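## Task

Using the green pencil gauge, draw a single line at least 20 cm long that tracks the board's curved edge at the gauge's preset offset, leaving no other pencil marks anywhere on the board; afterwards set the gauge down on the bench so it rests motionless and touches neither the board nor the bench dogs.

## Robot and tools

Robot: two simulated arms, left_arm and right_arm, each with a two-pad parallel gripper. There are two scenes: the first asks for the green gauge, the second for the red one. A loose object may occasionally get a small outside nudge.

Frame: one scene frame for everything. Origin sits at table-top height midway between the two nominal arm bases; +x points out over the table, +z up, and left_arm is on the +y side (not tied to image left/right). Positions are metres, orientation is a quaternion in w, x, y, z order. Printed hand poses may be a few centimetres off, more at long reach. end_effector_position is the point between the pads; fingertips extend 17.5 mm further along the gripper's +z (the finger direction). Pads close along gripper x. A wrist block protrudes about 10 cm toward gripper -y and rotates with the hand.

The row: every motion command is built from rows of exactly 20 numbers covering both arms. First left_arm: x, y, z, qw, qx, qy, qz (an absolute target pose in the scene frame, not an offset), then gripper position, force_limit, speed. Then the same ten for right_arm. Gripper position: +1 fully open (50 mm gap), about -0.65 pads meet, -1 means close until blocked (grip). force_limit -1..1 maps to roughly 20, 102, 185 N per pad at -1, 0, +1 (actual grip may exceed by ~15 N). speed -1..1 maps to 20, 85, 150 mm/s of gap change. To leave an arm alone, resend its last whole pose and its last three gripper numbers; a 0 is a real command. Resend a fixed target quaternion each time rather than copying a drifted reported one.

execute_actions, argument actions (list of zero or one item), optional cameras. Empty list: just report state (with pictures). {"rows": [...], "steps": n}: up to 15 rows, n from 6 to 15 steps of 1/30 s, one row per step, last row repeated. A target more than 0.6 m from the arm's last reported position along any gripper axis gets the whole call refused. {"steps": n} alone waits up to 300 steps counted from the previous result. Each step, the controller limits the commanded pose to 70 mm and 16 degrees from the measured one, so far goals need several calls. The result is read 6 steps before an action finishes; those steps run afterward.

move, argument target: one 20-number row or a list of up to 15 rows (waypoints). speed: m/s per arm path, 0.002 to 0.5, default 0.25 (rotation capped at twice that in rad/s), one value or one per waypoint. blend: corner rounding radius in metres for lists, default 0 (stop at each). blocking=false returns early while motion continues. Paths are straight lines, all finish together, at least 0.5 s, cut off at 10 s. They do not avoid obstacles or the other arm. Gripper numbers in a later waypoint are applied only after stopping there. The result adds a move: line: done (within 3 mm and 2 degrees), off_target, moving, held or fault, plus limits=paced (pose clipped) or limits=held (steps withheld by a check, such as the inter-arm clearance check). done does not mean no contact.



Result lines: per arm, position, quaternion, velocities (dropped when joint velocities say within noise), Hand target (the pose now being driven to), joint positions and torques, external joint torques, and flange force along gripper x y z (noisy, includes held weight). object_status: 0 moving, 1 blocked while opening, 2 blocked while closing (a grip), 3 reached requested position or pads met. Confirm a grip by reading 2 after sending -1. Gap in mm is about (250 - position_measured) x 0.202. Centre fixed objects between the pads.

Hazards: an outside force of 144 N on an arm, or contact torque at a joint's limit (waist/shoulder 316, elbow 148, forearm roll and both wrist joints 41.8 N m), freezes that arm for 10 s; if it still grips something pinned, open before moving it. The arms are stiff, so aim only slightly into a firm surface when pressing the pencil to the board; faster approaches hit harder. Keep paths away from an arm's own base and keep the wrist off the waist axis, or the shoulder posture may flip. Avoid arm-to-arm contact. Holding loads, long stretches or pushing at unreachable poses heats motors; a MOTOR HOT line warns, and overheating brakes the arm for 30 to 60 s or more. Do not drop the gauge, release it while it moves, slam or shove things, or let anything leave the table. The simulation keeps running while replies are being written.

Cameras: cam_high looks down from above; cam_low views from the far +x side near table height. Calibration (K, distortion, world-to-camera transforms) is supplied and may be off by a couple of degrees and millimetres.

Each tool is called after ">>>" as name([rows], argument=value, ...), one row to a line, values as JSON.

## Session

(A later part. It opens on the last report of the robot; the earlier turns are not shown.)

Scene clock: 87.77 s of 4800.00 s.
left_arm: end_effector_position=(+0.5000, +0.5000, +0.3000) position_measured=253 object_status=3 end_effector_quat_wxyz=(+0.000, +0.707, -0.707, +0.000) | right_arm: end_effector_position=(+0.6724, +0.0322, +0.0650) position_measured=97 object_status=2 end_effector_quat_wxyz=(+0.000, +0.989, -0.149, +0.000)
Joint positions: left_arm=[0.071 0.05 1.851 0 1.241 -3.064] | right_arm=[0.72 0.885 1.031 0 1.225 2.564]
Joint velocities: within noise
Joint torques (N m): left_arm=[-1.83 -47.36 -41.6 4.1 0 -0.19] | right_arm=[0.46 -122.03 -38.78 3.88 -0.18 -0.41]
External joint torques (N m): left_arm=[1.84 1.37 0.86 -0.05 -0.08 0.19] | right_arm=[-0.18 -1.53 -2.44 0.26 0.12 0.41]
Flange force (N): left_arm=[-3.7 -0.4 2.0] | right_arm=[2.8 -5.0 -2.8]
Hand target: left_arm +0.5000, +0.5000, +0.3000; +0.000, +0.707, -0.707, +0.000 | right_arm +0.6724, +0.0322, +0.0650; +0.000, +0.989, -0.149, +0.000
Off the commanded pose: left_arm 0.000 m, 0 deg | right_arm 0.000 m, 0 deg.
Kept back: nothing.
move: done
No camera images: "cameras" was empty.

>>> move(target=[0.5, 0.5, 0.3, 0, 0.7071, -0.7071, 0, -1, 0, 0, 0.6734, 0.0319, 0.065, 0, 0.98889, -0.14867, 0, -1, -0.6, -0.7], speed=0.02, cameras=[])

>>> move(target=[0.5, 0.5, 0.3, 0, 0.7071, -0.7071, 0, -1, 0, 0, 0.6743, 0.0316, 0.065, 0, 0.98889, -0.14867, 0, -1, -0.6, -0.7], speed=0.02)

>>> zoom_image(camera="cam_high", region=[270, 250, 330, 310])

>>> zoom_image(camera="cam_low", region=[510, 280, 590, 360])

Scene clock: 88.83 s of 4800.00 s.
left_arm: end_effector_position=(+0.5000, +0.5000, +0.3000) position_measured=253 object_status=3 end_effector_quat_wxyz=(+0.000, +0.707, -0.707, +0.000) | right_arm: end_effector_position=(+0.6733, +0.0319, +0.0650) position_measured=97 object_status=2 end_effector_quat_wxyz=(+0.000, +0.989, -0.149, +0.000)
Joint positions: left_arm=[0.071 0.05 1.851 0 1.241 -3.064] | right_arm=[0.719 0.886 1.03 0 1.226 2.563]
Joint velocities: within noise
Joint torques (N m): left_arm=[-1.47 -47.44 -41.28 4.06 -0.03 -0.32] | right_arm=[-10.79 -119.22 -41.85 0.78 -3.23 0.05]
External joint torques (N m): left_arm=[1.51 1.53 0.57 -0.01 -0.05 0.32] | right_arm=[10.76 -4.19 0.68 3.36 3.16 -0.05]
Flange force (N): left_arm=[-3.5 -1.2 1.7] | right_arm=[-11.3 -1.9 -6.4]
Hand target: left_arm +0.5000, +0.5000, +0.3000; +0.000, +0.707, -0.707, +0.000 | right_arm +0.6734, +0.0319, +0.0650; +0.000, +0.989, -0.149, +0.000
Off the commanded pose: left_arm 0.000 m, 0 deg | right_arm 0.000 m, 0 deg.
Kept back: nothing.
move: done
No camera images: "cameras" was empty.

Scene clock: 89.53 s of 4800.00 s.
left_arm: end_effector_position=(+0.5000, +0.5000, +0.3000) position_measured=253 object_status=3 end_effector_quat_wxyz=(+0.000, +0.707, -0.707, +0.000) | right_arm: end_effector_position=(+0.6742, +0.0316, +0.0650) position_measured=97 object_status=2 end_effector_quat_wxyz=(+0.000, +0.989, -0.149, +0.000)
Joint positions: left_arm=[0.071 0.05 1.851 0 1.241 -3.064] | right_arm=[0.718 0.887 1.028 0 1.227 2.563]
Joint velocities: within noise
Joint torques (N m): left_arm=[-1.62 -47.03 -41.49 4.16 0 -0.2] | right_arm=[-25.49 -117.28 -46.35 -3.37 -7.45 0.54]
External joint torques (N m): left_arm=[1.71 0.44 0.61 -0.1 -0.08 0.2] | right_arm=[25.37 -7.16 4.78 7.54 7.37 -0.54]
Flange force (N): left_arm=[-3.4 0.6 1.2] | right_arm=[-29.4 1.0 -11.0]
Hand target: left_arm +0.5000, +0.5000, +0.3000; +0.000, +0.707, -0.707, +0.000 | right_arm +0.6743, +0.0316, +0.0650; +0.000, +0.989, -0.149, +0.000
Off the commanded pose: left_arm 0.000 m, 0 deg | right_arm 0.000 m, 0 deg.
Kept back: nothing.
move: done

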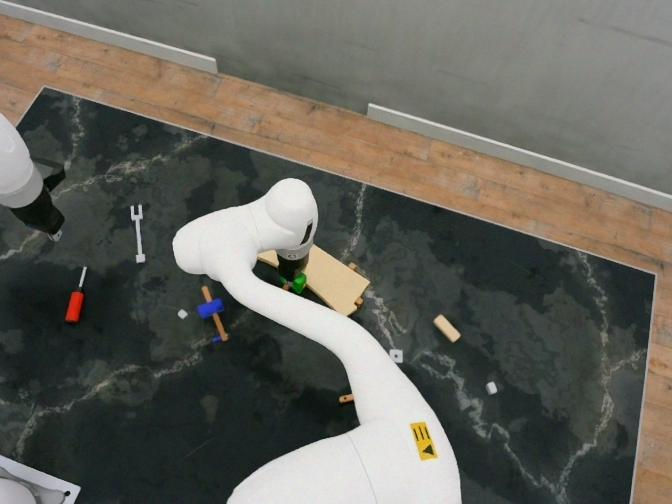

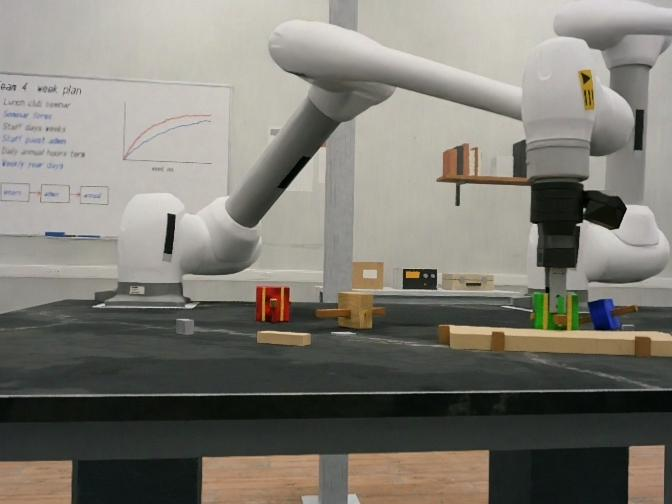

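Scaled by 8.400 from the camera's 672x504 image, which has a finer 960x720 frame.

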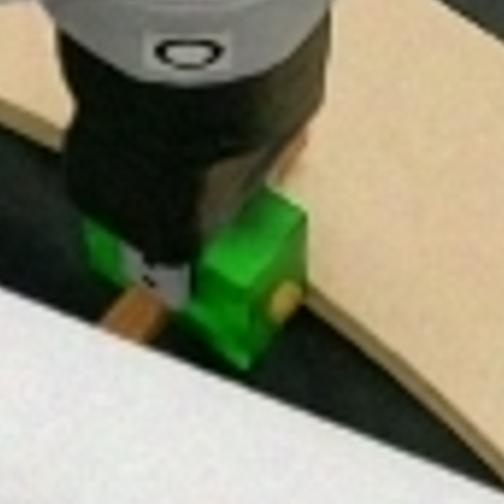

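Scaled by 6.300 from the camera's 672x504 image, which has a finer 960x720 frame.

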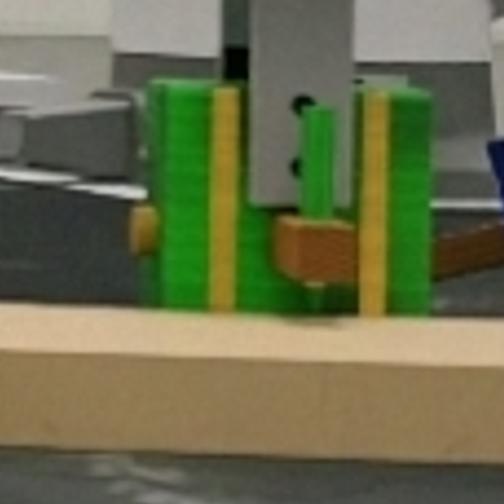

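>>> move([
  [0.5, 0.5, 0.3, 0, 0.7071, -0.7071, 0, -1, 0, 0, 0.6686, 0.0334, 0.065, 0, 0.98889, -0.14867, 0, -1, -0.6, -0.7],
  [0.5, 0.5, 0.3, 0, 0.7071, -0.7071, 0, -1, 0, 0, 0.6858, 0.1234, 0.065, 0, 0.99808, -0.06192, 0, -1, -0.6, -0.7],
  [0.5, 0.5, 0.3, 0, 0.7071, -0.7071, 0, -1, 0, 0, 0.6923, 0.1226, 0.065, 0, 0.99808, -0.06192, 0, -1, -0.6, -0.7],
], speed=[0.05,0.15,0.02], blend=[0.003,0.002,0])

>>> zoom_image(camera="cam_high", region=[230, 230, 310, 310])

Scene clock: 92.27 s of 4800.00 s.
left_arm: end_effector_position=(+0.5000, +0.5000, +0.3000) position_measured=253 object_status=3 end_effector_quat_wxyz=(+0.000, +0.707, -0.707, +0.000) | right_arm: end_effector_position=(+0.6920, +0.1227, +0.0650) position_measured=97 object_status=2 end_effector_quat_wxyz=(+0.000, +0.998, -0.062, +0.000)
Joint positions: left_arm=[0.071 0.05 1.851 0 1.241 -3.064] | right_arm=[0.773 1.039 0.732 0 1.371 2.442]
Joint velocities: within noise
Joint torques (N m): left_arm=[-1.73 -47.63 -41.43 4.08 -0.02 -0.19] | right_arm=[-22.79 -130.93 -47.81 -2.41 -8.85 0.6]
External joint torques (N m): left_arm=[1.64 2.13 0.85 -0.05 -0.06 0.19] | right_arm=[22.08 -4.11 4.76 6.71 8.79 -0.6]
Flange force (N): left_arm=[-3.5 -1.7 2.4] | right_arm=[-22.4 -3.6 -9.7]
Hand target: left_arm +0.5000, +0.5000, +0.3000; +0.000, +0.707, -0.707, +0.000 | right_arm +0.6923, +0.1226, +0.0650; +0.000, +0.998, -0.062, +0.000
Off the commanded pose: left_arm 0.000 m, 0 deg | right_arm 0.000 m, 0 deg.
Kept back: nothing.
move: done; blend cut to 0 m at target 1

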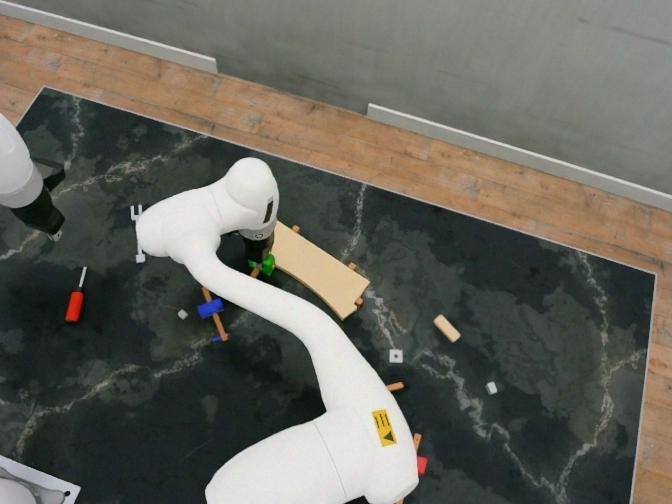

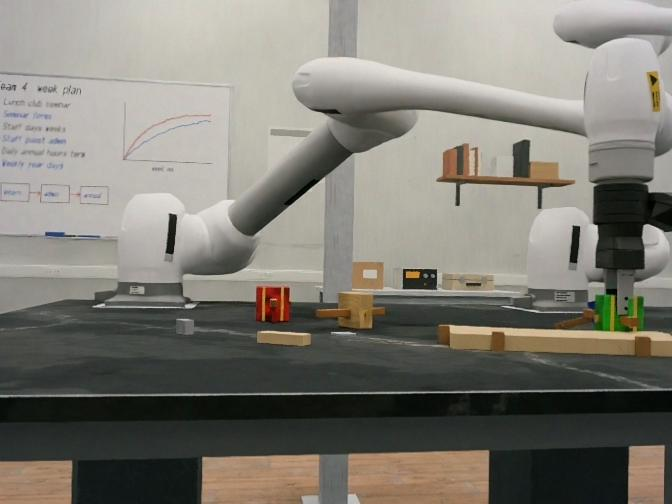

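Scaled by 6.300 from the camera's 672x504 image, which has a finer 960x720 frame.

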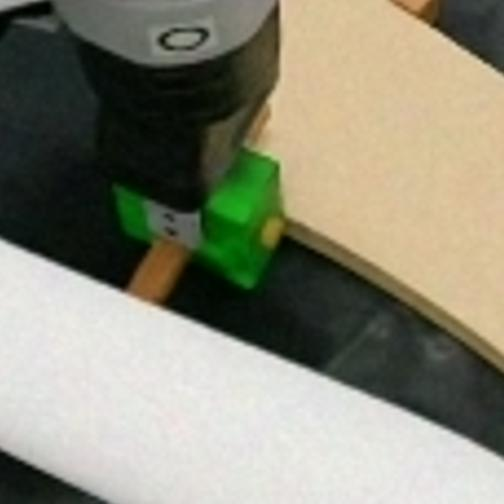

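>>> move(target=[0.5, 0.5, 0.3, 0, 0.7071, -0.7071, 0, -1, 0, 0, 0.6923, 0.1226, 0.065, 0, 0.99898, -0.04518, 0, -1, -0.6, -0.7], speed=0.02, cameras=[])

>>> move(target=[0.5, 0.5, 0.3, 0, 0.7071, -0.7071, 0, -1, 0, 0, 0.6923, 0.1226, 0.065, 0, 0.99961, -0.02792, 0, -1, -0.6, -0.7], speed=0.02, cameras=[])

Scene clock: 94.33 s of 4800.00 s.
left_arm: end_effector_position=(+0.5000, +0.5000, +0.3000) position_measured=253 object_status=3 end_effector_quat_wxyz=(+0.000, +0.707, -0.707, +0.000) | right_arm: end_effector_position=(+0.6924, +0.1226, +0.0650) position_measured=97 object_status=2 end_effector_quat_wxyz=(+0.000, +0.999, -0.045, +0.000)
Joint positions: left_arm=[0.071 0.05 1.851 0 1.241 -3.064] | right_arm=[0.772 1.039 0.732 0 1.37 2.409]
Joint velocities: within noise
Joint torques (N m): left_arm=[-2.04 -47.55 -41.48 4.06 -0.02 -0.2] | right_arm=[-25.41 -130.83 -49 -3.77 -8.94 -1.34]
External joint torques (N m): left_arm=[2.11 1.67 0.79 -0.02 -0.06 0.2] | right_arm=[25.25 -3.71 6.09 8.09 8.88 1.34]
Flange force (N): left_arm=[-4.3 -1.0 2.1] | right_arm=[-29.1 -3.6 -8.5]
Hand target: left_arm +0.5000, +0.5000, +0.3000; +0.000, +0.707, -0.707, +0.000 | right_arm +0.6923, +0.1226, +0.0650; +0.000, +0.999, -0.045, +0.000
Off the commanded pose: left_arm 0.000 m, 0 deg | right_arm 0.000 m, 0 deg.
Kept back: nothing.
move: done
No camera images: "cameras" was empty.

Scene clock: 95.43 s of 4800.00 s.
left_arm: end_effector_position=(+0.5000, +0.5000, +0.3000) position_measured=253 object_status=3 end_effector_quat_wxyz=(+0.000, +0.707, -0.707, +0.000) | right_arm: end_effector_position=(+0.6923, +0.1226, +0.0650) position_measured=97 object_status=2 end_effector_quat_wxyz=(+0.000, +1.000, -0.028, +0.000)
Joint positions: left_arm=[0.071 0.05 1.851 0 1.241 -3.064] | right_arm=[0.773 1.039 0.732 0 1.371 2.374]
Joint velocities: within noise
Joint torques (N m): left_arm=[-1.55 -47.26 -41.58 4.08 -0.05 -0.19] | right_arm=[-33.26 -128.97 -51.31 -6.09 -11.82 -1.38]
External joint torques (N m): left_arm=[1.42 0.99 0.72 -0.03 -0.03 0.19] | right_arm=[32.74 -6.03 8.21 10.42 11.76 1.38]
Flange force (N): left_arm=[-2.9 -0.1 1.5] | right_arm=[-39.8 -3.0 -11.7]
Hand target: left_arm +0.5000, +0.5000, +0.3000; +0.000, +0.707, -0.707, +0.000 | right_arm +0.6923, +0.1226, +0.0650; +0.000, +1.000, -0.028, +0.000
Off the commanded pose: left_arm 0.000 m, 0 deg | right_arm 0.000 m, 0 deg.
Kept back: nothing.
move: done
No camera images: "cameras" was empty.

>>> move([
  [0.5, 0.5, 0.3, 0, 0.7071, -0.7071, 0, -1, 0, 0, 0.6863, 0.1233, 0.065, 0, 0.99808, -0.06192, 0, -1, -0.6, -0.7],
  [0.5, 0.5, 0.3, 0, 0.7071, -0.7071, 0, -1, 0, 0, 0.6155, -0.0812, 0.065, 0, 0.96479, -0.26303, 0, -1, -0.6, -0.7],
  [0.5, 0.5, 0.3, 0, 0.7071, -0.7071, 0, -1, 0, 0, 0.6207, -0.0842, 0.065, 0, 0.96479, -0.26303, 0, -1, -0.6, -0.7],
], speed=[0.05,0.2,0.02], blend=[0.003,0.002,0])

>>> zoom_image(camera="cam_high", region=[290, 260, 370, 340])

Scene clock: 99.13 s of 4800.00 s.
left_arm: end_effector_position=(+0.5000, +0.5000, +0.3000) position_measured=253 object_status=3 end_effector_quat_wxyz=(+0.000, +0.707, -0.707, +0.000) | right_arm: end_effector_position=(+0.6206, -0.0842, +0.0650) position_measured=97 object_status=2 end_effector_quat_wxyz=(+0.000, +0.965, -0.263, +0.000)
Joint positions: left_arm=[0.071 0.05 1.851 0 1.241 -3.064] | right_arm=[0.657 0.704 1.37 0 1.068 2.735]
Joint velocities: within noise
Joint torques (N m): left_arm=[-0.83 -47.66 -41.39 4.07 -0.02 -0.26] | right_arm=[-1.38 -106.52 -36.49 3.65 -0.59 -0.22]
External joint torques (N m): left_arm=[0.46 2.12 0.72 -0.05 -0.06 0.26] | right_arm=[1.7 -0.97 -1.97 0.2 0.52 0.22]
Flange force (N): left_arm=[-1.6 -2.0 2.2] | right_arm=[-0.4 -5.0 -2.7]
Hand target: left_arm +0.5000, +0.5000, +0.3000; +0.000, +0.707, -0.707, +0.000 | right_arm +0.6207, -0.0842, +0.0650; +0.000, +0.965, -0.263, +0.000
Off the commanded pose: left_arm 0.000 m, 0 deg | right_arm 0.000 m, 0 deg.
Kept back: nothing.
move: done; blend cut to 0 m at target 1

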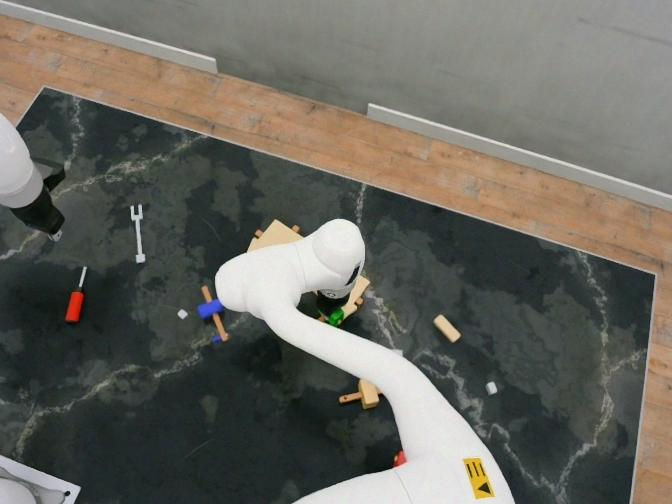

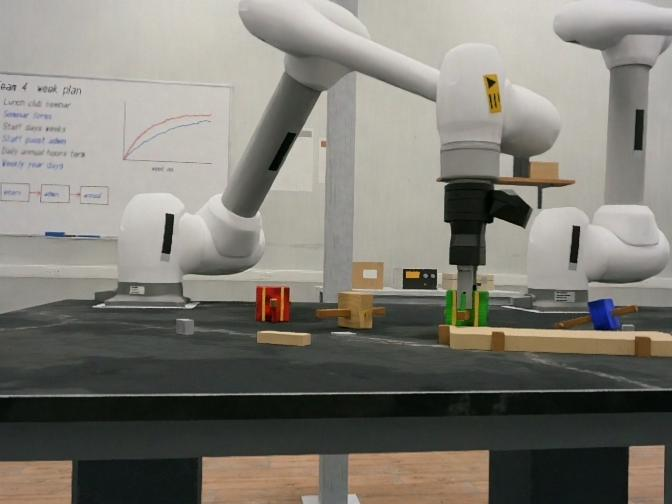

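Scaled by 6.300 from the camera's 672x504 image, which has a finer 960x720 frame.

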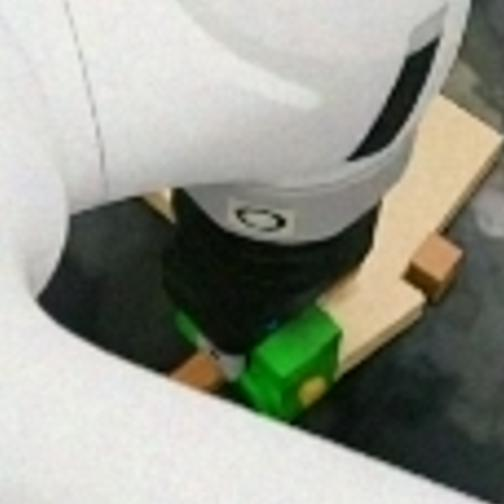

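>>> move(target=[0.5, 0.5, 0.3, 0, 0.7071, -0.7071, 0, -1, 0, 0, 0.6216, -0.0847, 0.065, 0, 0.96479, -0.26303, 0, -1, -0.6, -0.7], speed=0.02, cameras=[])

>>> move(target=[0.5, 0.5, 0.3, 0, 0.7071, -0.7071, 0, -1, 0, 0, 0.6224, -0.0852, 0.065, 0, 0.96479, -0.26303, 0, -1, -0.6, -0.7], speed=0.02, cameras=[])

Scene clock: 100.13 s of 4800.00 s.
left_arm: end_effector_position=(+0.5000, +0.5000, +0.3000) position_measured=253 object_status=3 end_effector_quat_wxyz=(+0.000, +0.707, -0.707, +0.000) | right_arm: end_effector_position=(+0.6216, -0.0847, +0.0650) position_measured=97 object_status=2 end_effector_quat_wxyz=(+0.000, +0.965, -0.263, +0.000)
Joint positions: left_arm=[0.071 0.05 1.851 0 1.241 -3.064] | right_arm=[0.656 0.705 1.369 0 1.068 2.734]
Joint velocities: within noise
Joint torques (N m): left_arm=[-1.86 -47.16 -41.45 4.08 0 -0.21] | right_arm=[0.37 -105.93 -36.05 3.65 -0.18 -0.33]
External joint torques (N m): left_arm=[2.18 1.51 0.81 -0.03 -0.08 0.21] | right_arm=[-0.5 -1.56 -2.52 0.22 0.1 0.33]
Flange force (N): left_arm=[-4.4 -0.7 2.0] | right_arm=[1.8 -4.1 -2.9]
Hand target: left_arm +0.5000, +0.5000, +0.3000; +0.000, +0.707, -0.707, +0.000 | right_arm +0.6216, -0.0847, +0.0650; +0.000, +0.965, -0.263, +0.000
Off the commanded pose: left_arm 0.000 m, 0 deg | right_arm 0.000 m, 0 deg.
Kept back: nothing.
move: done
No camera images: "cameras" was empty.

Scene clock: 100.83 s of 4800.00 s.
left_arm: end_effector_position=(+0.5000, +0.5000, +0.3000) position_measured=253 object_status=3 end_effector_quat_wxyz=(+0.000, +0.707, -0.707, +0.000) | right_arm: end_effector_position=(+0.6224, -0.0852, +0.0650) position_measured=97 object_status=2 end_effector_quat_wxyz=(+0.000, +0.965, -0.263, +0.000)
Joint positions: left_arm=[0.071 0.05 1.851 0 1.241 -3.064] | right_arm=[0.655 0.705 1.368 0 1.069 2.733]
Joint velocities: within noise
Joint torques (N m): left_arm=[-1.44 -47.15 -41.44 4.1 0.05 -0.28] | right_arm=[-1.54 -105.96 -37.02 3.06 -0.53 -0.25]
External joint torques (N m): left_arm=[1.49 1.09 0.7 -0.05 -0.13 0.28] | right_arm=[1.23 -1.61 -1.56 0.8 0.45 0.25]
Flange force (N): left_arm=[-3.2 -0.3 1.8] | right_arm=[-0.7 -2.8 -2.8]
Hand target: left_arm +0.5000, +0.5000, +0.3000; +0.000, +0.707, -0.707, +0.000 | right_arm +0.6224, -0.0852, +0.0650; +0.000, +0.965, -0.263, +0.000
Off the commanded pose: left_arm 0.000 m, 0 deg | right_arm 0.000 m, 0 deg.
Kept back: nothing.
move: done
No camera images: "cameras" was empty.

>>> move(target=[0.5, 0.5, 0.3, 0, 0.7071, -0.7071, 0, -1, 0, 0, 0.6233, -0.0857, 0.065, 0, 0.96479, -0.26303, 0, -1, -0.6, -0.7], speed=0.02, cameras=[])

>>> move(target=[0.5, 0.5, 0.3, 0, 0.7071, -0.7071, 0, -1, 0, 0, 0.6233, -0.0857, 0.065, 0, 0.96923, -0.24615, 0, -1, -0.6, -0.7], speed=0.02, cameras=[])

Scene clock: 101.77 s of 4800.00 s.
left_arm: end_effector_position=(+0.5000, +0.5000, +0.3000) position_measured=253 object_status=3 end_effector_quat_wxyz=(+0.000, +0.707, -0.707, +0.000) | right_arm: end_effector_position=(+0.6232, -0.0857, +0.0650) position_measured=97 object_status=2 end_effector_quat_wxyz=(+0.000, +0.965, -0.263, +0.000)
Joint positions: left_arm=[0.071 0.05 1.851 0 1.241 -3.064] | right_arm=[0.654 0.706 1.367 0 1.069 2.732]
Joint velocities: within noise
Joint torques (N m): left_arm=[-1.59 -48.1 -41.31 4.13 0.01 -0.3] | right_arm=[-20.69 -102.86 -42 -2.78 -4.83 0.02]
External joint torques (N m): left_arm=[1.83 1.97 0.47 -0.07 -0.1 0.3] | right_arm=[20.47 -4.93 3.44 6.64 4.75 -0.02]
Flange force (N): left_arm=[-4.1 -2.0 1.9] | right_arm=[-24.8 0.7 -8.5]
Hand target: left_arm +0.5000, +0.5000, +0.3000; +0.000, +0.707, -0.707, +0.000 | right_arm +0.6233, -0.0857, +0.0650; +0.000, +0.965, -0.263, +0.000
Off the commanded pose: left_arm 0.000 m, 0 deg | right_arm 0.000 m, 0 deg.
Kept back: nothing.
move: done
No camera images: "cameras" was empty.

Scene clock: 102.87 s of 4800.00 s.
left_arm: end_effector_position=(+0.5000, +0.5000, +0.3000) position_measured=253 object_status=3 end_effector_quat_wxyz=(+0.000, +0.707, -0.707, +0.000) | right_arm: end_effector_position=(+0.6233, -0.0857, +0.0650) position_measured=97 object_status=2 end_effector_quat_wxyz=(+0.000, +0.969, -0.246, +0.000)
Joint positions: left_arm=[0.071 0.05 1.851 0 1.241 -3.064] | right_arm=[0.654 0.706 1.367 0 1.069 2.697]
Joint velocities: within noise
Joint torques (N m): left_arm=[-1.7 -46.69 -41.64 4.07 0.01 -0.31] | right_arm=[-31.04 -103.32 -45.98 -7.16 -7.45 -1.73]
External joint torques (N m): left_arm=[1.48 0.55 0.71 -0.02 -0.1 0.31] | right_arm=[31.01 -4.84 7.24 11.04 7.37 1.73]
Flange force (N): left_arm=[-3.1 0.6 1.4] | right_arm=[-39.9 0.1 -9.8]
Hand target: left_arm +0.5000, +0.5000, +0.3000; +0.000, +0.707, -0.707, +0.000 | right_arm +0.6233, -0.0857, +0.0650; +0.000, +0.969, -0.246, +0.000
Off the commanded pose: left_arm 0.000 m, 0 deg | right_arm 0.000 m, 0 deg.
Kept back: nothing.
move: done
No camera images: "cameras" was empty.

>>> move(target=[0.5, 0.5, 0.3, 0, 0.7071, -0.7071, 0, -1, 0, 0, 0.6232, -0.0852, 0.065, 0, 0.96524, -0.26135, 0, -1, -0.6, -0.7], speed=0.02, cameras=[])

>>> move(target=[0.5, 0.5, 0.3, 0, 0.7071, -0.7071, 0, -1, 0, 0, 0.6232, -0.0852, 0.0625, 0, 0.96524, -0.26135, 0, -1, -0.6, -0.7], speed=0.02)

>>> zoom_image(camera="cam_low", region=[430, 280, 510, 360])

Scene clock: 105.03 s of 4800.00 s.
left_arm: end_effector_position=(+0.5000, +0.5000, +0.3000) position_measured=253 object_status=3 end_effector_quat_wxyz=(+0.000, +0.707, -0.707, +0.000) | right_arm: end_effector_position=(+0.6232, -0.0852, +0.0650) position_measured=97 object_status=2 end_effector_quat_wxyz=(+0.000, +0.965, -0.261, +0.000)
Joint positions: left_arm=[0.071 0.05 1.851 0 1.241 -3.064] | right_arm=[0.654 0.706 1.366 0 1.069 2.729]
Joint velocities: within noise
Joint torques (N m): left_arm=[-1.91 -47.36 -41.33 4 -0.04 -0.19] | right_arm=[-14.19 -108.94 -44.11 -0.93 -4.45 0.11]
External joint torques (N m): left_arm=[1.95 1.33 0.51 0.05 -0.04 0.19] | right_arm=[14 1.27 5.56 4.8 4.38 -0.11]
Flange force (N): left_arm=[-4.0 -0.9 1.5] | right_arm=[-17.0 0.8 -1.8]
Hand target: left_arm +0.5000, +0.5000, +0.3000; +0.000, +0.707, -0.707, +0.000 | right_arm +0.6232, -0.0852, +0.0650; +0.000, +0.965, -0.261, +0.000
Off the commanded pose: left_arm 0.000 m, 0 deg | right_arm 0.000 m, 0 deg.
Kept back: nothing.
move: done
No camera images: "cameras" was empty.

Scene clock: 105.73 s of 4800.00 s.
left_arm: end_effector_position=(+0.5000, +0.5000, +0.3000) position_measured=253 object_status=3 end_effector_quat_wxyz=(+0.000, +0.707, -0.707, +0.000) | right_arm: end_effector_position=(+0.6232, -0.0852, +0.0625) position_measured=97 object_status=2 end_effector_quat_wxyz=(+0.000, +0.965, -0.261, +0.000)
Joint positions: left_arm=[0.071 0.05 1.851 0 1.241 -3.064] | right_arm=[0.654 0.708 1.368 0 1.066 2.729]
Joint velocities: within noise
Joint torques (N m): left_arm=[-1.36 -47.28 -41.54 4.17 -0.01 -0.21] | right_arm=[-15.33 -103.31 -38.62 -1.29 -2.64 -0.28]
External joint torques (N m): left_arm=[1.35 1.69 0.85 -0.12 -0.08 0.21] | right_arm=[15.67 -5.3 -0.13 5.18 2.56 0.28]
Flange force (N): left_arm=[-3.0 -1.0 2.2] | right_arm=[-17.9 -3.2 -7.9]
Hand target: left_arm +0.5000, +0.5000, +0.3000; +0.000, +0.707, -0.707, +0.000 | right_arm +0.6232, -0.0852, +0.0625; +0.000, +0.965, -0.261, +0.000
Off the commanded pose: left_arm 0.000 m, 0 deg | right_arm 0.000 m, 0 deg.
Kept back: nothing.
move: done

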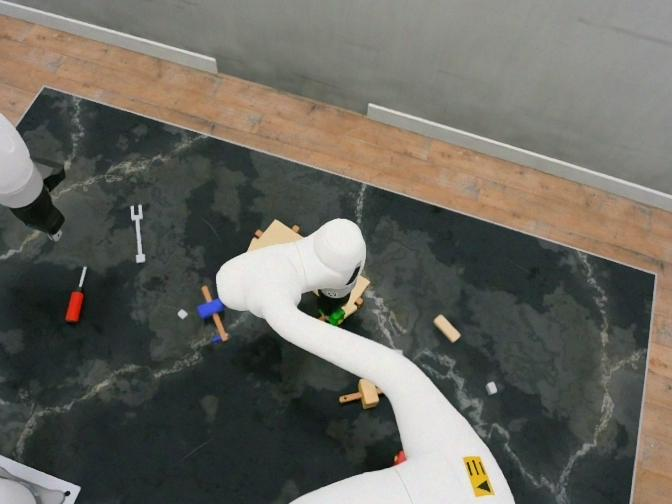

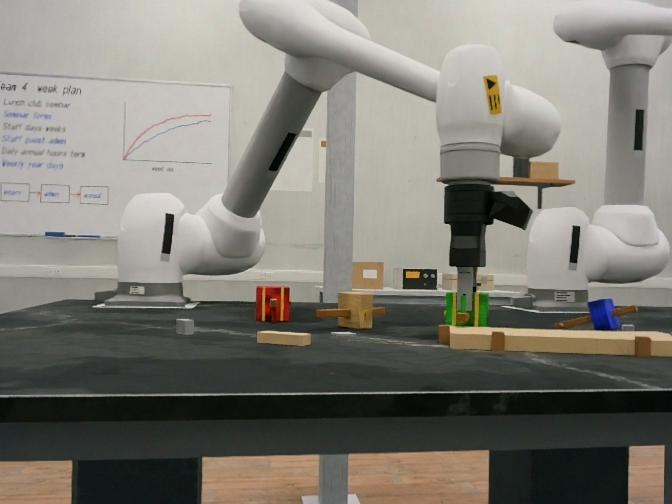

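Scaled by 6.300 from the camera's 672x504 image, which has a finer 960x720 frame.

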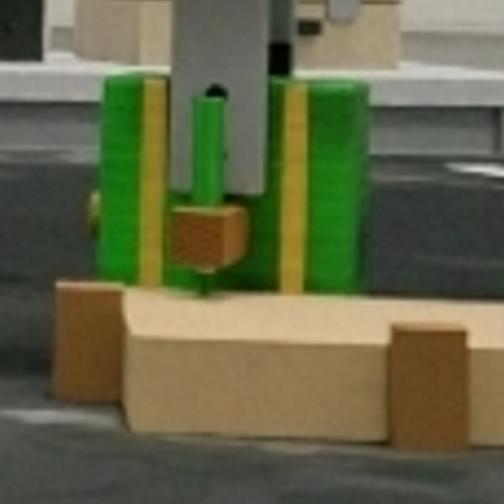

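>>> move(target=[0.5, 0.5, 0.3, 0, 0.7071, -0.7071, 0, -1, 0, 0, 0.6232, -0.0852, 0.0615, 0, 0.96524, -0.26135, 0, -1, -0.6, -0.7], speed=0.02, cameras=[])

>>> move(target=[0.5, 0.5, 0.3, 0, 0.7071, -0.7071, 0, -1, 0, 0, 0.6232, -0.0852, 0.0607, 0, 0.96524, -0.26135, 0, -1, -0.6, -0.7], speed=0.02)

>>> zoom_image(camera="cam_low", region=[430, 280, 510, 360])

Scene clock: 106.77 s of 4800.00 s.
left_arm: end_effector_position=(+0.5000, +0.5000, +0.3000) position_measured=253 object_status=3 end_effector_quat_wxyz=(+0.000, +0.707, -0.707, +0.000) | right_arm: end_effector_position=(+0.6232, -0.0852, +0.0616) position_measured=97 object_status=2 end_effector_quat_wxyz=(+0.000, +0.965, -0.261, +0.000)
Joint positions: left_arm=[0.071 0.05 1.851 0 1.241 -3.064] | right_arm=[0.654 0.709 1.368 0 1.065 2.729]
Joint velocities: within noise
Joint torques (N m): left_arm=[-1.7 -47.41 -41.9 4.11 0.07 -0.22] | right_arm=[-18.77 -92.98 -35.24 -2.04 -3.75 -0.28]
External joint torques (N m): left_arm=[1.65 1.32 1.12 -0.06 -0.14 0.22] | right_arm=[18.48 -14.48 -3.1 5.87 3.68 0.28]
Flange force (N): left_arm=[-3.4 0.1 2.5] | right_arm=[-22.3 -0.7 -18.5]
Hand target: left_arm +0.5000, +0.5000, +0.3000; +0.000, +0.707, -0.707, +0.000 | right_arm +0.6232, -0.0852, +0.0615; +0.000, +0.965, -0.261, +0.000
Off the commanded pose: left_arm 0.000 m, 0 deg | right_arm 0.000 m, 0 deg.
Kept back: nothing.
move: done
No camera images: "cameras" was empty.

Scene clock: 107.47 s of 4800.00 s.
left_arm: end_effector_position=(+0.5000, +0.5000, +0.3000) position_measured=253 object_status=3 end_effector_quat_wxyz=(+0.000, +0.707, -0.707, +0.000) | right_arm: end_effector_position=(+0.6232, -0.0852, +0.0607) position_measured=97 object_status=2 end_effector_quat_wxyz=(+0.000, +0.965, -0.261, +0.000)
Joint positions: left_arm=[0.071 0.05 1.851 0 1.241 -3.064] | right_arm=[0.654 0.71 1.369 0 1.063 2.729]
Joint velocities: within noise
Joint torques (N m): left_arm=[-1.38 -47.63 -41.56 4.12 0.04 -0.21] | right_arm=[-25.98 -75.69 -29.51 -3.78 -5.76 -0.33]
External joint torques (N m): left_arm=[1.37 1.4 0.8 -0.07 -0.12 0.21] | right_arm=[26.07 -32.38 -8.99 7.63 5.69 0.33]
Flange force (N): left_arm=[-2.9 -0.7 2.0] | right_arm=[-33.0 3.2 -39.0]
Hand target: left_arm +0.5000, +0.5000, +0.3000; +0.000, +0.707, -0.707, +0.000 | right_arm +0.6232, -0.0852, +0.0607; +0.000, +0.965, -0.261, +0.000
Off the commanded pose: left_arm 0.000 m, 0 deg | right_arm 0.000 m, 0 deg.
Kept back: nothing.
move: done

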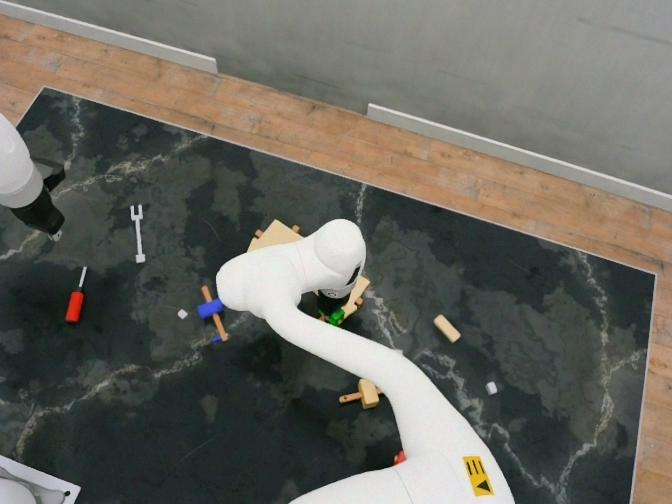

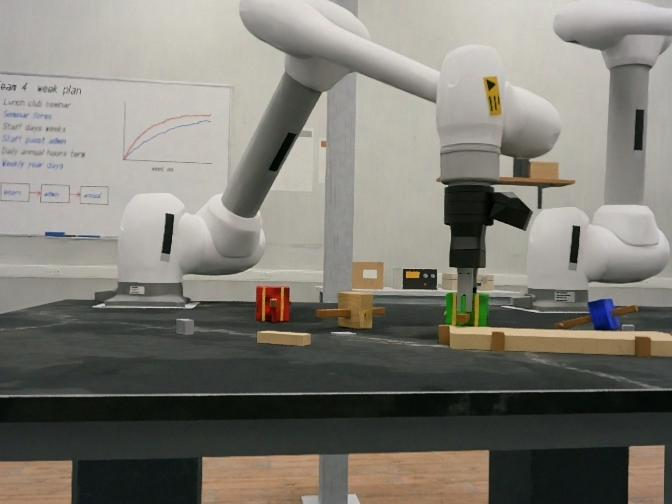

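Scaled by 6.300 from the camera's 672x504 image, which has a finer 960x720 frame.

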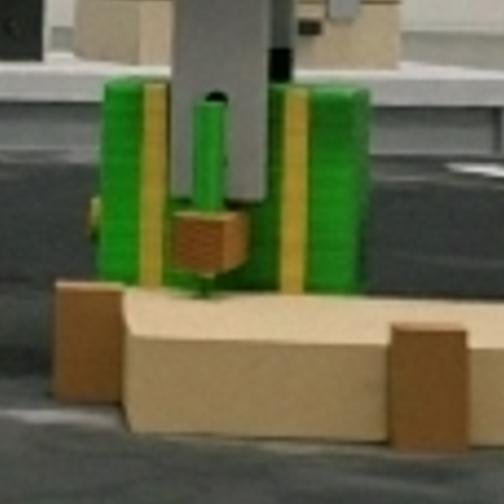

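>>> move(target=[0.5, 0.5, 0.3, 0, 0.7071, -0.7071, 0, -1, 0, 0, 0.6232, -0.0852, 0.0613, 0, 0.96524, -0.26135, 0, -1, -0.6, -0.7], speed=0.02, cameras=[])

>>> move([
  [0.5, 0.5, 0.3, 0, 0.7071, -0.7071, 0, -1, 0, 0, 0.63231, -0.06867, 0.0613, 0, 0.96966, -0.24446, 0, -1, -0.6, -0.7],
  [0.5, 0.5, 0.3, 0, 0.7071, -0.7071, 0, -1, 0, 0, 0.64086, -0.05188, 0.0613, 0, 0.97378, -0.22750, 0, -1, -0.6, -0.7],
], speed=0.04, blend=[0.002, 0], cameras=[])

Scene clock: 111.03 s of 4800.00 s.
left_arm: end_effector_position=(+0.5000, +0.5000, +0.3000) position_measured=253 object_status=3 end_effector_quat_wxyz=(+0.000, +0.707, -0.707, +0.000) | right_arm: end_effector_position=(+0.6231, -0.0853, +0.0612) position_measured=97 object_status=2 end_effector_quat_wxyz=(+0.000, +0.965, -0.261, +0.000)
Joint positions: left_arm=[0.071 0.05 1.851 0 1.241 -3.064] | right_arm=[0.654 0.709 1.368 0 1.064 2.729]
Joint velocities: within noise
Joint torques (N m): left_arm=[-1.56 -47.46 -41.58 4.14 -0.05 -0.22] | right_arm=[-21.65 -93.99 -34.9 -2.93 -4.04 -0.32]
External joint torques (N m): left_arm=[1.48 1.53 0.89 -0.11 -0.02 0.22] | right_arm=[21.27 -13.79 -3.6 6.77 3.96 0.32]
Flange force (N): left_arm=[-3.2 -0.7 2.0] | right_arm=[-24.2 -4.4 -18.6]
Hand target: left_arm +0.5000, +0.5000, +0.3000; +0.000, +0.707, -0.707, +0.000 | right_arm +0.6232, -0.0852, +0.0613; +0.000, +0.965, -0.261, +0.000
Off the commanded pose: left_arm 0.000 m, 0 deg | right_arm 0.000 m, 0 deg.
Kept back: nothing.
move: done
No camera images: "cameras" was empty.

Scene clock: 112.57 s of 4800.00 s.
left_arm: end_effector_position=(+0.5000, +0.5000, +0.3000) position_measured=253 object_status=3 end_effector_quat_wxyz=(+0.000, +0.707, -0.707, +0.000) | right_arm: end_effector_position=(+0.6408, -0.0520, +0.0613) position_measured=97 object_status=2 end_effector_quat_wxyz=(+0.000, +0.974, -0.228, +0.000)
Joint positions: left_arm=[0.071 0.05 1.851 0 1.241 -3.064] | right_arm=[0.672 0.76 1.275 0 1.107 2.677]
Joint velocities: within noise
Joint torques (N m): left_arm=[-1.83 -47.75 -41.65 4.09 0.01 -0.23] | right_arm=[-13.39 -94.49 -33.76 -0.1 -5.42 -0.77]
External joint torques (N m): left_arm=[1.86 1.82 0.95 -0.05 -0.09 0.23] | right_arm=[13.34 -18.86 -5.75 4.05 5.34 0.77]
Flange force (N): left_arm=[-3.9 -1.0 2.4] | right_arm=[-15.9 -1.8 -24.9]
Hand target: left_arm +0.5000, +0.5000, +0.3000; +0.000, +0.707, -0.707, +0.000 | right_arm +0.6409, -0.0519, +0.0613; +0.000, +0.974, -0.227, +0.000
Off the commanded pose: left_arm 0.000 m, 0 deg | right_arm 0.000 m, 0 deg.
Kept back: nothing.
move: done; blend cut to 0 m at target 1
No camera images: "cameras" was empty.

>>> move([
  [0.5, 0.5, 0.3, 0, 0.7071, -0.7071, 0, -1, 0, 0, 0.64883, -0.03480, 0.0613, 0, 0.97760, -0.21047, 0, -1, -0.6, -0.7],
  [0.5, 0.5, 0.3, 0, 0.7071, -0.7071, 0, -1, 0, 0, 0.65618, -0.01745, 0.0613, 0, 0.98113, -0.19338, 0, -1, -0.6, -0.7],
], speed=0.04, cameras=["cam_low"])

>>> zoom_image(camera="cam_low", region=[440, 280, 560, 360])

Scene clock: 114.33 s of 4800.00 s.
left_arm: end_effector_position=(+0.5000, +0.5000, +0.3000) position_measured=253 object_status=3 end_effector_quat_wxyz=(+0.000, +0.707, -0.707, +0.000) | right_arm: end_effector_position=(+0.6561, -0.0175, +0.0613) position_measured=97 object_status=2 end_effector_quat_wxyz=(+0.000, +0.981, -0.193, +0.000)
Joint positions: left_arm=[0.071 0.05 1.851 0 1.241 -3.064] | right_arm=[0.691 0.812 1.177 0 1.153 2.626]
Joint velocities: within noise
Joint torques (N m): left_arm=[-1.99 -47.2 -41.65 4.11 0.05 -0.18] | right_arm=[-6.54 -100.45 -35.18 2.67 -3.77 -0.32]
External joint torques (N m): left_arm=[1.75 1.49 0.94 -0.07 -0.13 0.18] | right_arm=[5.94 -16.49 -4.71 1.32 3.71 0.32]
Flange force (N): left_arm=[-3.6 -0.5 2.3] | right_arm=[-8.9 3.0 -19.6]
Hand target: left_arm +0.5000, +0.5000, +0.3000; +0.000, +0.707, -0.707, +0.000 | right_arm +0.6562, -0.0175, +0.0613; +0.000, +0.981, -0.193, +0.000
Off the commanded pose: left_arm 0.000 m, 0 deg | right_arm 0.000 m, 0 deg.
Kept back: nothing.
move: done
Images, in order (width x height): cam_low 672x504.

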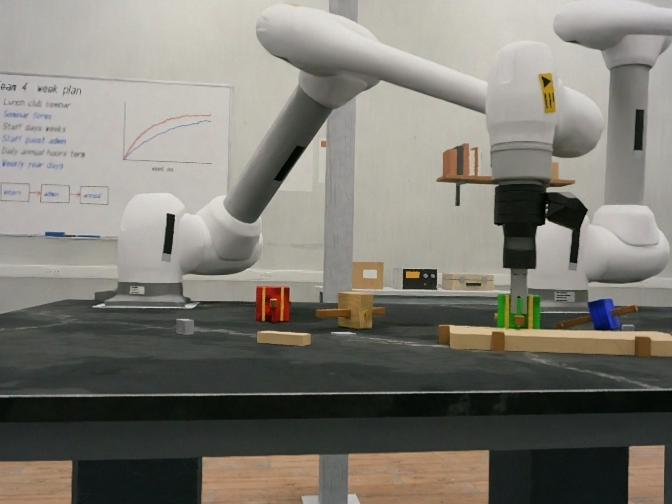

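Scaled by 4.200 from the camera's 672x504 image, which has a finer 960x720 frame.

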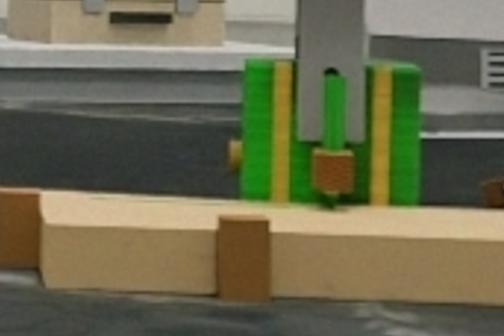

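>>> move([
  [0.5, 0.5, 0.3, 0, 0.7071, -0.7071, 0, -1, 0, 0, 0.66332, 0.0000, 0.0613, 0, 0.98435, -0.17623, 0, -1, -0.6, -0.7],
  [0.5, 0.5, 0.3, 0, 0.7071, -0.7071, 0, -1, 0, 0, 0.66948, 0.01783, 0.0613, 0, 0.98728, -0.15902, 0, -1, -0.6, -0.7],
], speed=0.04, cameras=[])

>>> move([
  [0.5, 0.5, 0.3, 0, 0.7071, -0.7071, 0, -1, 0, 0, 0.67496, 0.03587, 0.0613, 0, 0.98990, -0.14177, 0, -1, -0.6, -0.7],
], speed=0.04, cameras=[])

Scene clock: 116.20 s of 4800.00 s.
left_arm: end_effector_position=(+0.5000, +0.5000, +0.3000) position_measured=253 object_status=3 end_effector_quat_wxyz=(+0.000, +0.707, -0.707, +0.000) | right_arm: end_effector_position=(+0.6694, +0.0178, +0.0613) position_measured=97 object_status=2 end_effector_quat_wxyz=(+0.000, +0.987, -0.159, +0.000)
Joint positions: left_arm=[0.071 0.05 1.851 0 1.241 -3.064] | right_arm=[0.711 0.867 1.073 0 1.201 2.576]
Joint velocities: within noise
Joint torques (N m): left_arm=[-1.64 -47.84 -41.34 4.12 -0.07 -0.18] | right_arm=[-14.85 -97.21 -37.37 0.27 -6.82 0.58]
External joint torques (N m): left_arm=[1.68 1.53 0.54 -0.07 -0.01 0.18] | right_arm=[15.16 -24.62 -3.42 3.84 6.75 -0.58]
Flange force (N): left_arm=[-3.5 -1.3 1.6] | right_arm=[-22.8 9.8 -27.5]
Hand target: left_arm +0.5000, +0.5000, +0.3000; +0.000, +0.707, -0.707, +0.000 | right_arm +0.6695, +0.0178, +0.0613; +0.000, +0.987, -0.159, +0.000
Off the commanded pose: left_arm 0.000 m, 0 deg | right_arm 0.000 m, 0 deg.
Kept back: nothing.
move: done
No camera images: "cameras" was empty.

Scene clock: 116.97 s of 4800.00 s.
left_arm: end_effector_position=(+0.5000, +0.5000, +0.3000) position_measured=253 object_status=3 end_effector_quat_wxyz=(+0.000, +0.707, -0.707, +0.000) | right_arm: end_effector_position=(+0.6749, +0.0358, +0.0613) position_measured=97 object_status=2 end_effector_quat_wxyz=(+0.000, +0.990, -0.142, +0.000)
Joint positions: left_arm=[0.071 0.05 1.851 0 1.241 -3.064] | right_arm=[0.721 0.895 1.019 0 1.227 2.551]
Joint velocities: within noise
Joint torques (N m): left_arm=[-1.65 -47.26 -41.59 4.07 -0.02 -0.28] | right_arm=[-15.13 -98.79 -37.94 0.33 -8.03 0.05]
External joint torques (N m): left_arm=[1.66 1.58 0.96 -0.03 -0.06 0.28] | right_arm=[14.87 -26.07 -3.57 3.84 7.95 -0.05]
Flange force (N): left_arm=[-3.6 -0.6 2.2] | right_arm=[-23.4 9.9 -29.5]
Hand target: left_arm +0.5000, +0.5000, +0.3000; +0.000, +0.707, -0.707, +0.000 | right_arm +0.6750, +0.0359, +0.0613; +0.000, +0.990, -0.142, +0.000
Off the commanded pose: left_arm 0.000 m, 0 deg | right_arm 0.000 m, 0 deg.
Kept back: nothing.
move: done
No camera images: "cameras" was empty.

>>> move([
  [0.5, 0.5, 0.3, 0, 0.7071, -0.7071, 0, -1, 0, 0, 0.67966, 0.05414, 0.0614, 0, 0.99222, -0.12447, 0, -1, -0.6, -0.7],
  [0.5, 0.5, 0.3, 0, 0.7071, -0.7071, 0, -1, 0, 0, 0.68390, 0.07251, 0.0614, 0, 0.99424, -0.10713, 0, -1, -0.6, -0.7],
], speed=0.04, cameras=[])

>>> move([
  [0.5, 0.5, 0.3, 0, 0.7071, -0.7071, 0, -1, 0, 0, 0.68750, 0.09101, 0.0614, 0, 0.99596, -0.08976, 0, -1, -0.6, -0.7],
], speed=0.04, cameras=[])

Scene clock: 118.83 s of 4800.00 s.
left_arm: end_effector_position=(+0.5000, +0.5000, +0.3000) position_measured=253 object_status=3 end_effector_quat_wxyz=(+0.000, +0.707, -0.707, +0.000) | right_arm: end_effector_position=(+0.6839, +0.0724, +0.0614) position_measured=97 object_status=2 end_effector_quat_wxyz=(+0.000, +0.994, -0.107, +0.000)
Joint positions: left_arm=[0.071 0.05 1.851 0 1.241 -3.064] | right_arm=[0.743 0.954 0.906 0 1.282 2.503]
Joint velocities: within noise
Joint torques (N m): left_arm=[-1.95 -47.36 -41.61 4.08 0.04 -0.19] | right_arm=[-16.17 -100.73 -40.6 0.21 -10.05 0.1]
External joint torques (N m): left_arm=[1.94 1.11 0.86 -0.03 -0.11 0.19] | right_arm=[15.69 -27.56 -1.23 3.98 9.98 -0.1]
Flange force (N): left_arm=[-3.8 0.0 1.9] | right_arm=[-29.6 16.5 -30.1]
Hand target: left_arm +0.5000, +0.5000, +0.3000; +0.000, +0.707, -0.707, +0.000 | right_arm +0.6839, +0.0725, +0.0614; +0.000, +0.994, -0.107, +0.000
Off the commanded pose: left_arm 0.000 m, 0 deg | right_arm 0.000 m, 0 deg.
Kept back: nothing.
move: done
No camera images: "cameras" was empty.

Scene clock: 119.60 s of 4800.00 s.
left_arm: end_effector_position=(+0.5000, +0.5000, +0.3000) position_measured=253 object_status=3 end_effector_quat_wxyz=(+0.000, +0.707, -0.707, +0.000) | right_arm: end_effector_position=(+0.6875, +0.0909, +0.0614) position_measured=97 object_status=2 end_effector_quat_wxyz=(+0.000, +0.996, -0.090, +0.000) end_effector_velocity=(+0.002, +0.000, +0.001) end_effector_angular_velocity=(+0.001, -0.001, +0.001)
Joint positions: left_arm=[0.071 0.05 1.851 0 1.241 -3.064] | right_arm=[0.754 0.985 0.846 0 1.311 2.479]
Joint velocities: left_arm=[within noise] | right_arm=[-0.001 0.002 -0.005 0 0.002 -0.002]
Joint torques (N m): left_arm=[-1.88 -47.16 -41.54 4.05 -0.01 -0.15] | right_arm=[-19.07 -109.56 -41.27 -0.62 -10.11 0.34]
External joint torques (N m): left_arm=[2.15 1.08 0.82 0.01 -0.07 0.15] | right_arm=[18.77 -21.72 -1.15 4.88 10.05 -0.34]
Flange force (N): left_arm=[-4.1 0.0 1.8] | right_arm=[-25.9 5.9 -26.2]
Hand target: left_arm +0.5000, +0.5000, +0.3000; +0.000, +0.707, -0.707, +0.000 | right_arm +0.6875, +0.0910, +0.0614; +0.000, +0.996, -0.090, +0.000
Off the commanded pose: left_arm 0.000 m, 0 deg | right_arm 0.000 m, 0 deg.
Kept back: nothing.
move: done
No camera images: "cameras" was empty.

>>> move([
  [0.5, 0.5, 0.3, 0, 0.7071, -0.7071, 0, -1, 0, 0, 0.69035, 0.10965, 0.0614, 0, 0.99738, -0.07237, 0, -1, -0.6, -0.7],
  [0.5, 0.5, 0.3, 0, 0.7071, -0.7071, 0, -1, 0, 0, 0.69254, 0.12836, 0.0614, 0, 0.99849, -0.05495, 0, -1, -0.6, -0.7],
], speed=0.04, cameras=["cam_low"])

>>> move([
  [0.5, 0.5, 0.3, 0, 0.7071, -0.7071, 0, -1, 0, 0, 0.69254, 0.12836, 0.069, 0, 0.99849, -0.05495, 0, -1, -0.6, -0.7],
  [0.5, 0.5, 0.3, 0, 0.7071, -0.7071, 0, -1, 0, 0, 0.6826, 0.1294, 0.072, 0, 0.99849, -0.05495, 0, -1, -0.6, -0.7],
  [0.5, 0.5, 0.3, 0, 0.7071, -0.7071, 0, -1, 0, 0, 0.65, 0.12, 0.17, 0, 0.99849, -0.05495, 0, -1, -0.6, -0.7],
  [0.5, 0.5, 0.3, 0, 0.7071, -0.7071, 0, -1, 0, 0, 0.46, -0.58, 0.18, 0, 0.99415, -0.1080, 0, -1, -0.6, -0.7],
], speed=[0.06, 0.1,0.25,0.4], blend=[0,0.005,0.03,0])

>>> zoom_image(camera="cam_high", region=[230, 210, 380, 330])

Scene clock: 121.67 s of 4800.00 s.
left_arm: end_effector_position=(+0.5000, +0.5000, +0.3000) position_measured=253 object_status=3 end_effector_quat_wxyz=(+0.000, +0.707, -0.707, +0.000) | right_arm: end_effector_position=(+0.6925, +0.1283, +0.0614) position_measured=97 object_status=2 end_effector_quat_wxyz=(+0.000, +0.998, -0.055, +0.000) end_effector_velocity=(-0.001, +0.002, +0.001) end_effector_angular_velocity=(+0.000, +0.000, +0.003)
Joint positions: left_arm=[0.071 0.05 1.851 0 1.241 -3.064] | right_arm=[0.776 1.051 0.715 0 1.375 2.432]
Joint velocities: left_arm=[within noise] | right_arm=[0.002 0.002 -0.005 0 0.004 -0.001]
Joint torques (N m): left_arm=[-1.36 -46.71 -41.64 4.09 -0.06 -0.14] | right_arm=[-21.45 -107.85 -40.99 -1.09 -10.41 0.66]
External joint torques (N m): left_arm=[1.39 1.16 1.01 -0.05 -0.02 0.14] | right_arm=[21.01 -28.34 -2.21 5.42 10.36 -0.66]
Flange force (N): left_arm=[-2.7 0.1 2.0] | right_arm=[-35.1 13.7 -29.5]
Hand target: left_arm +0.5000, +0.5000, +0.3000; +0.000, +0.707, -0.707, +0.000 | right_arm +0.6925, +0.1284, +0.0614; +0.000, +0.998, -0.055, +0.000
Off the commanded pose: left_arm 0.000 m, 0 deg | right_arm 0.000 m, 0 deg.
Kept back: nothing.
move: done
Images, in order (width x height): cam_low 672x504.

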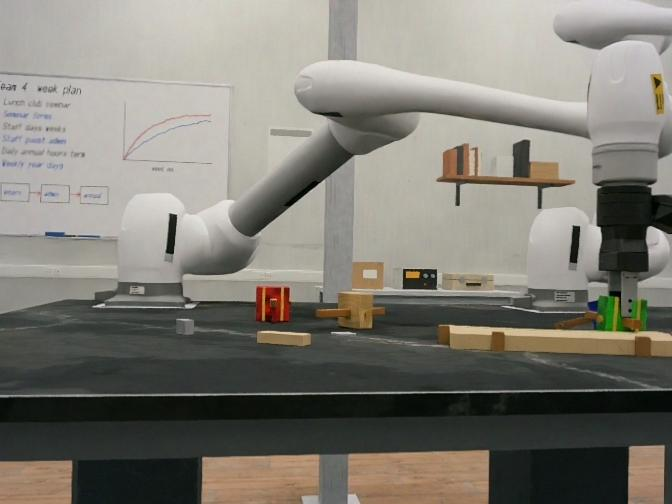

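Scene clock: 125.27 s of 4800.00 s.
left_arm: end_effector_position=(+0.5000, +0.5000, +0.3000) position_measured=253 object_status=3 end_effector_quat_wxyz=(+0.000, +0.707, -0.707, +0.000) | right_arm: end_effector_position=(+0.4600, -0.5799, +0.1800) position_measured=97 object_status=2 end_effector_quat_wxyz=(+0.000, +0.994, -0.108, +0.000)
Joint positions: left_arm=[0.071 0.05 1.851 0 1.241 -3.064] | right_arm=[0.07 0.109 2.025 0 1.008 1.832]
Joint velocities: within noise
Joint torques (N m): left_arm=[-1.27 -47.06 -41.42 4.06 0 -0.13] | right_arm=[2.65 -46.65 -35.15 3.6 -0.11 -0.17]
External joint torques (N m): left_arm=[1.37 1.25 0.78 -0.02 -0.08 0.13] | right_arm=[-2.52 -1.84 -1.84 0.14 0.08 0.17]
Flange force (N): left_arm=[-2.8 -0.5 1.9] | right_arm=[1.5 4.1 -3.8]
Hand target: left_arm +0.5000, +0.5000, +0.3000; +0.000, +0.707, -0.707, +0.000 | right_arm +0.4600, -0.5800, +0.1800; +0.000, +0.994, -0.108, +0.000
Off the commanded pose: left_arm 0.000 m, 0 deg | right_arm 0.000 m, 0 deg.
Kept back: nothing.
move: done; limits=paced

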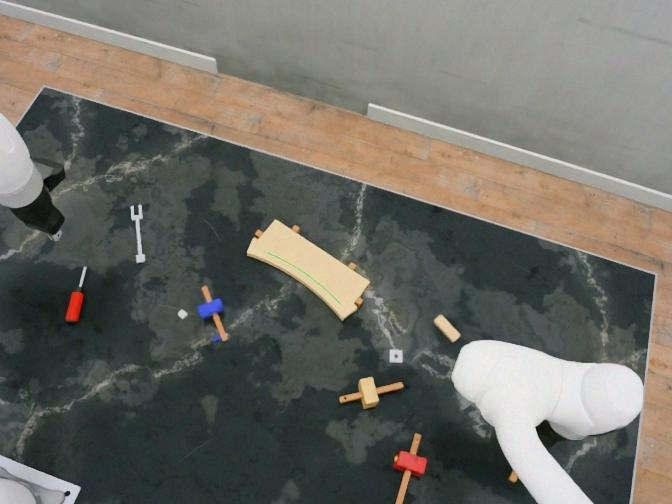

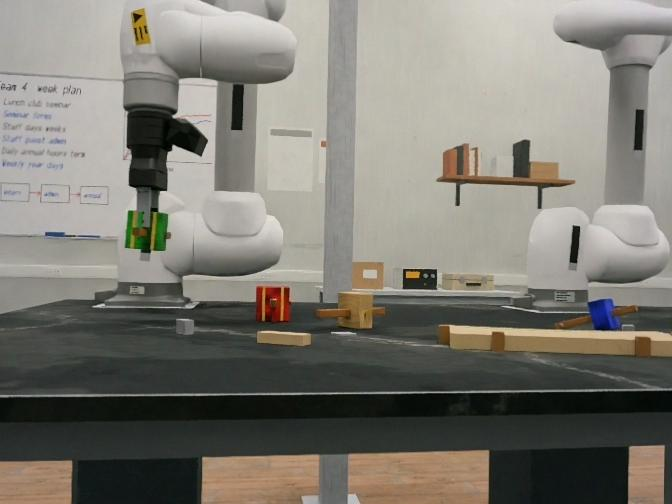

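Scaled by 3.360 from the camera's 672x504 image, which has a finer 960x720 frame.

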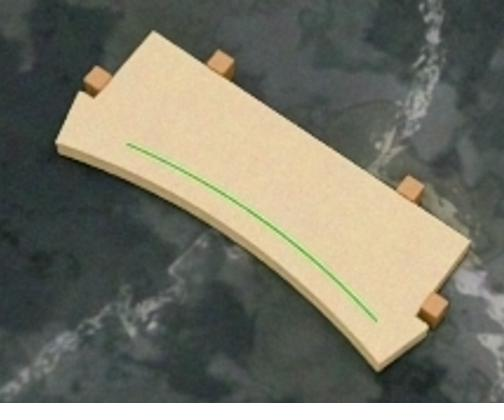

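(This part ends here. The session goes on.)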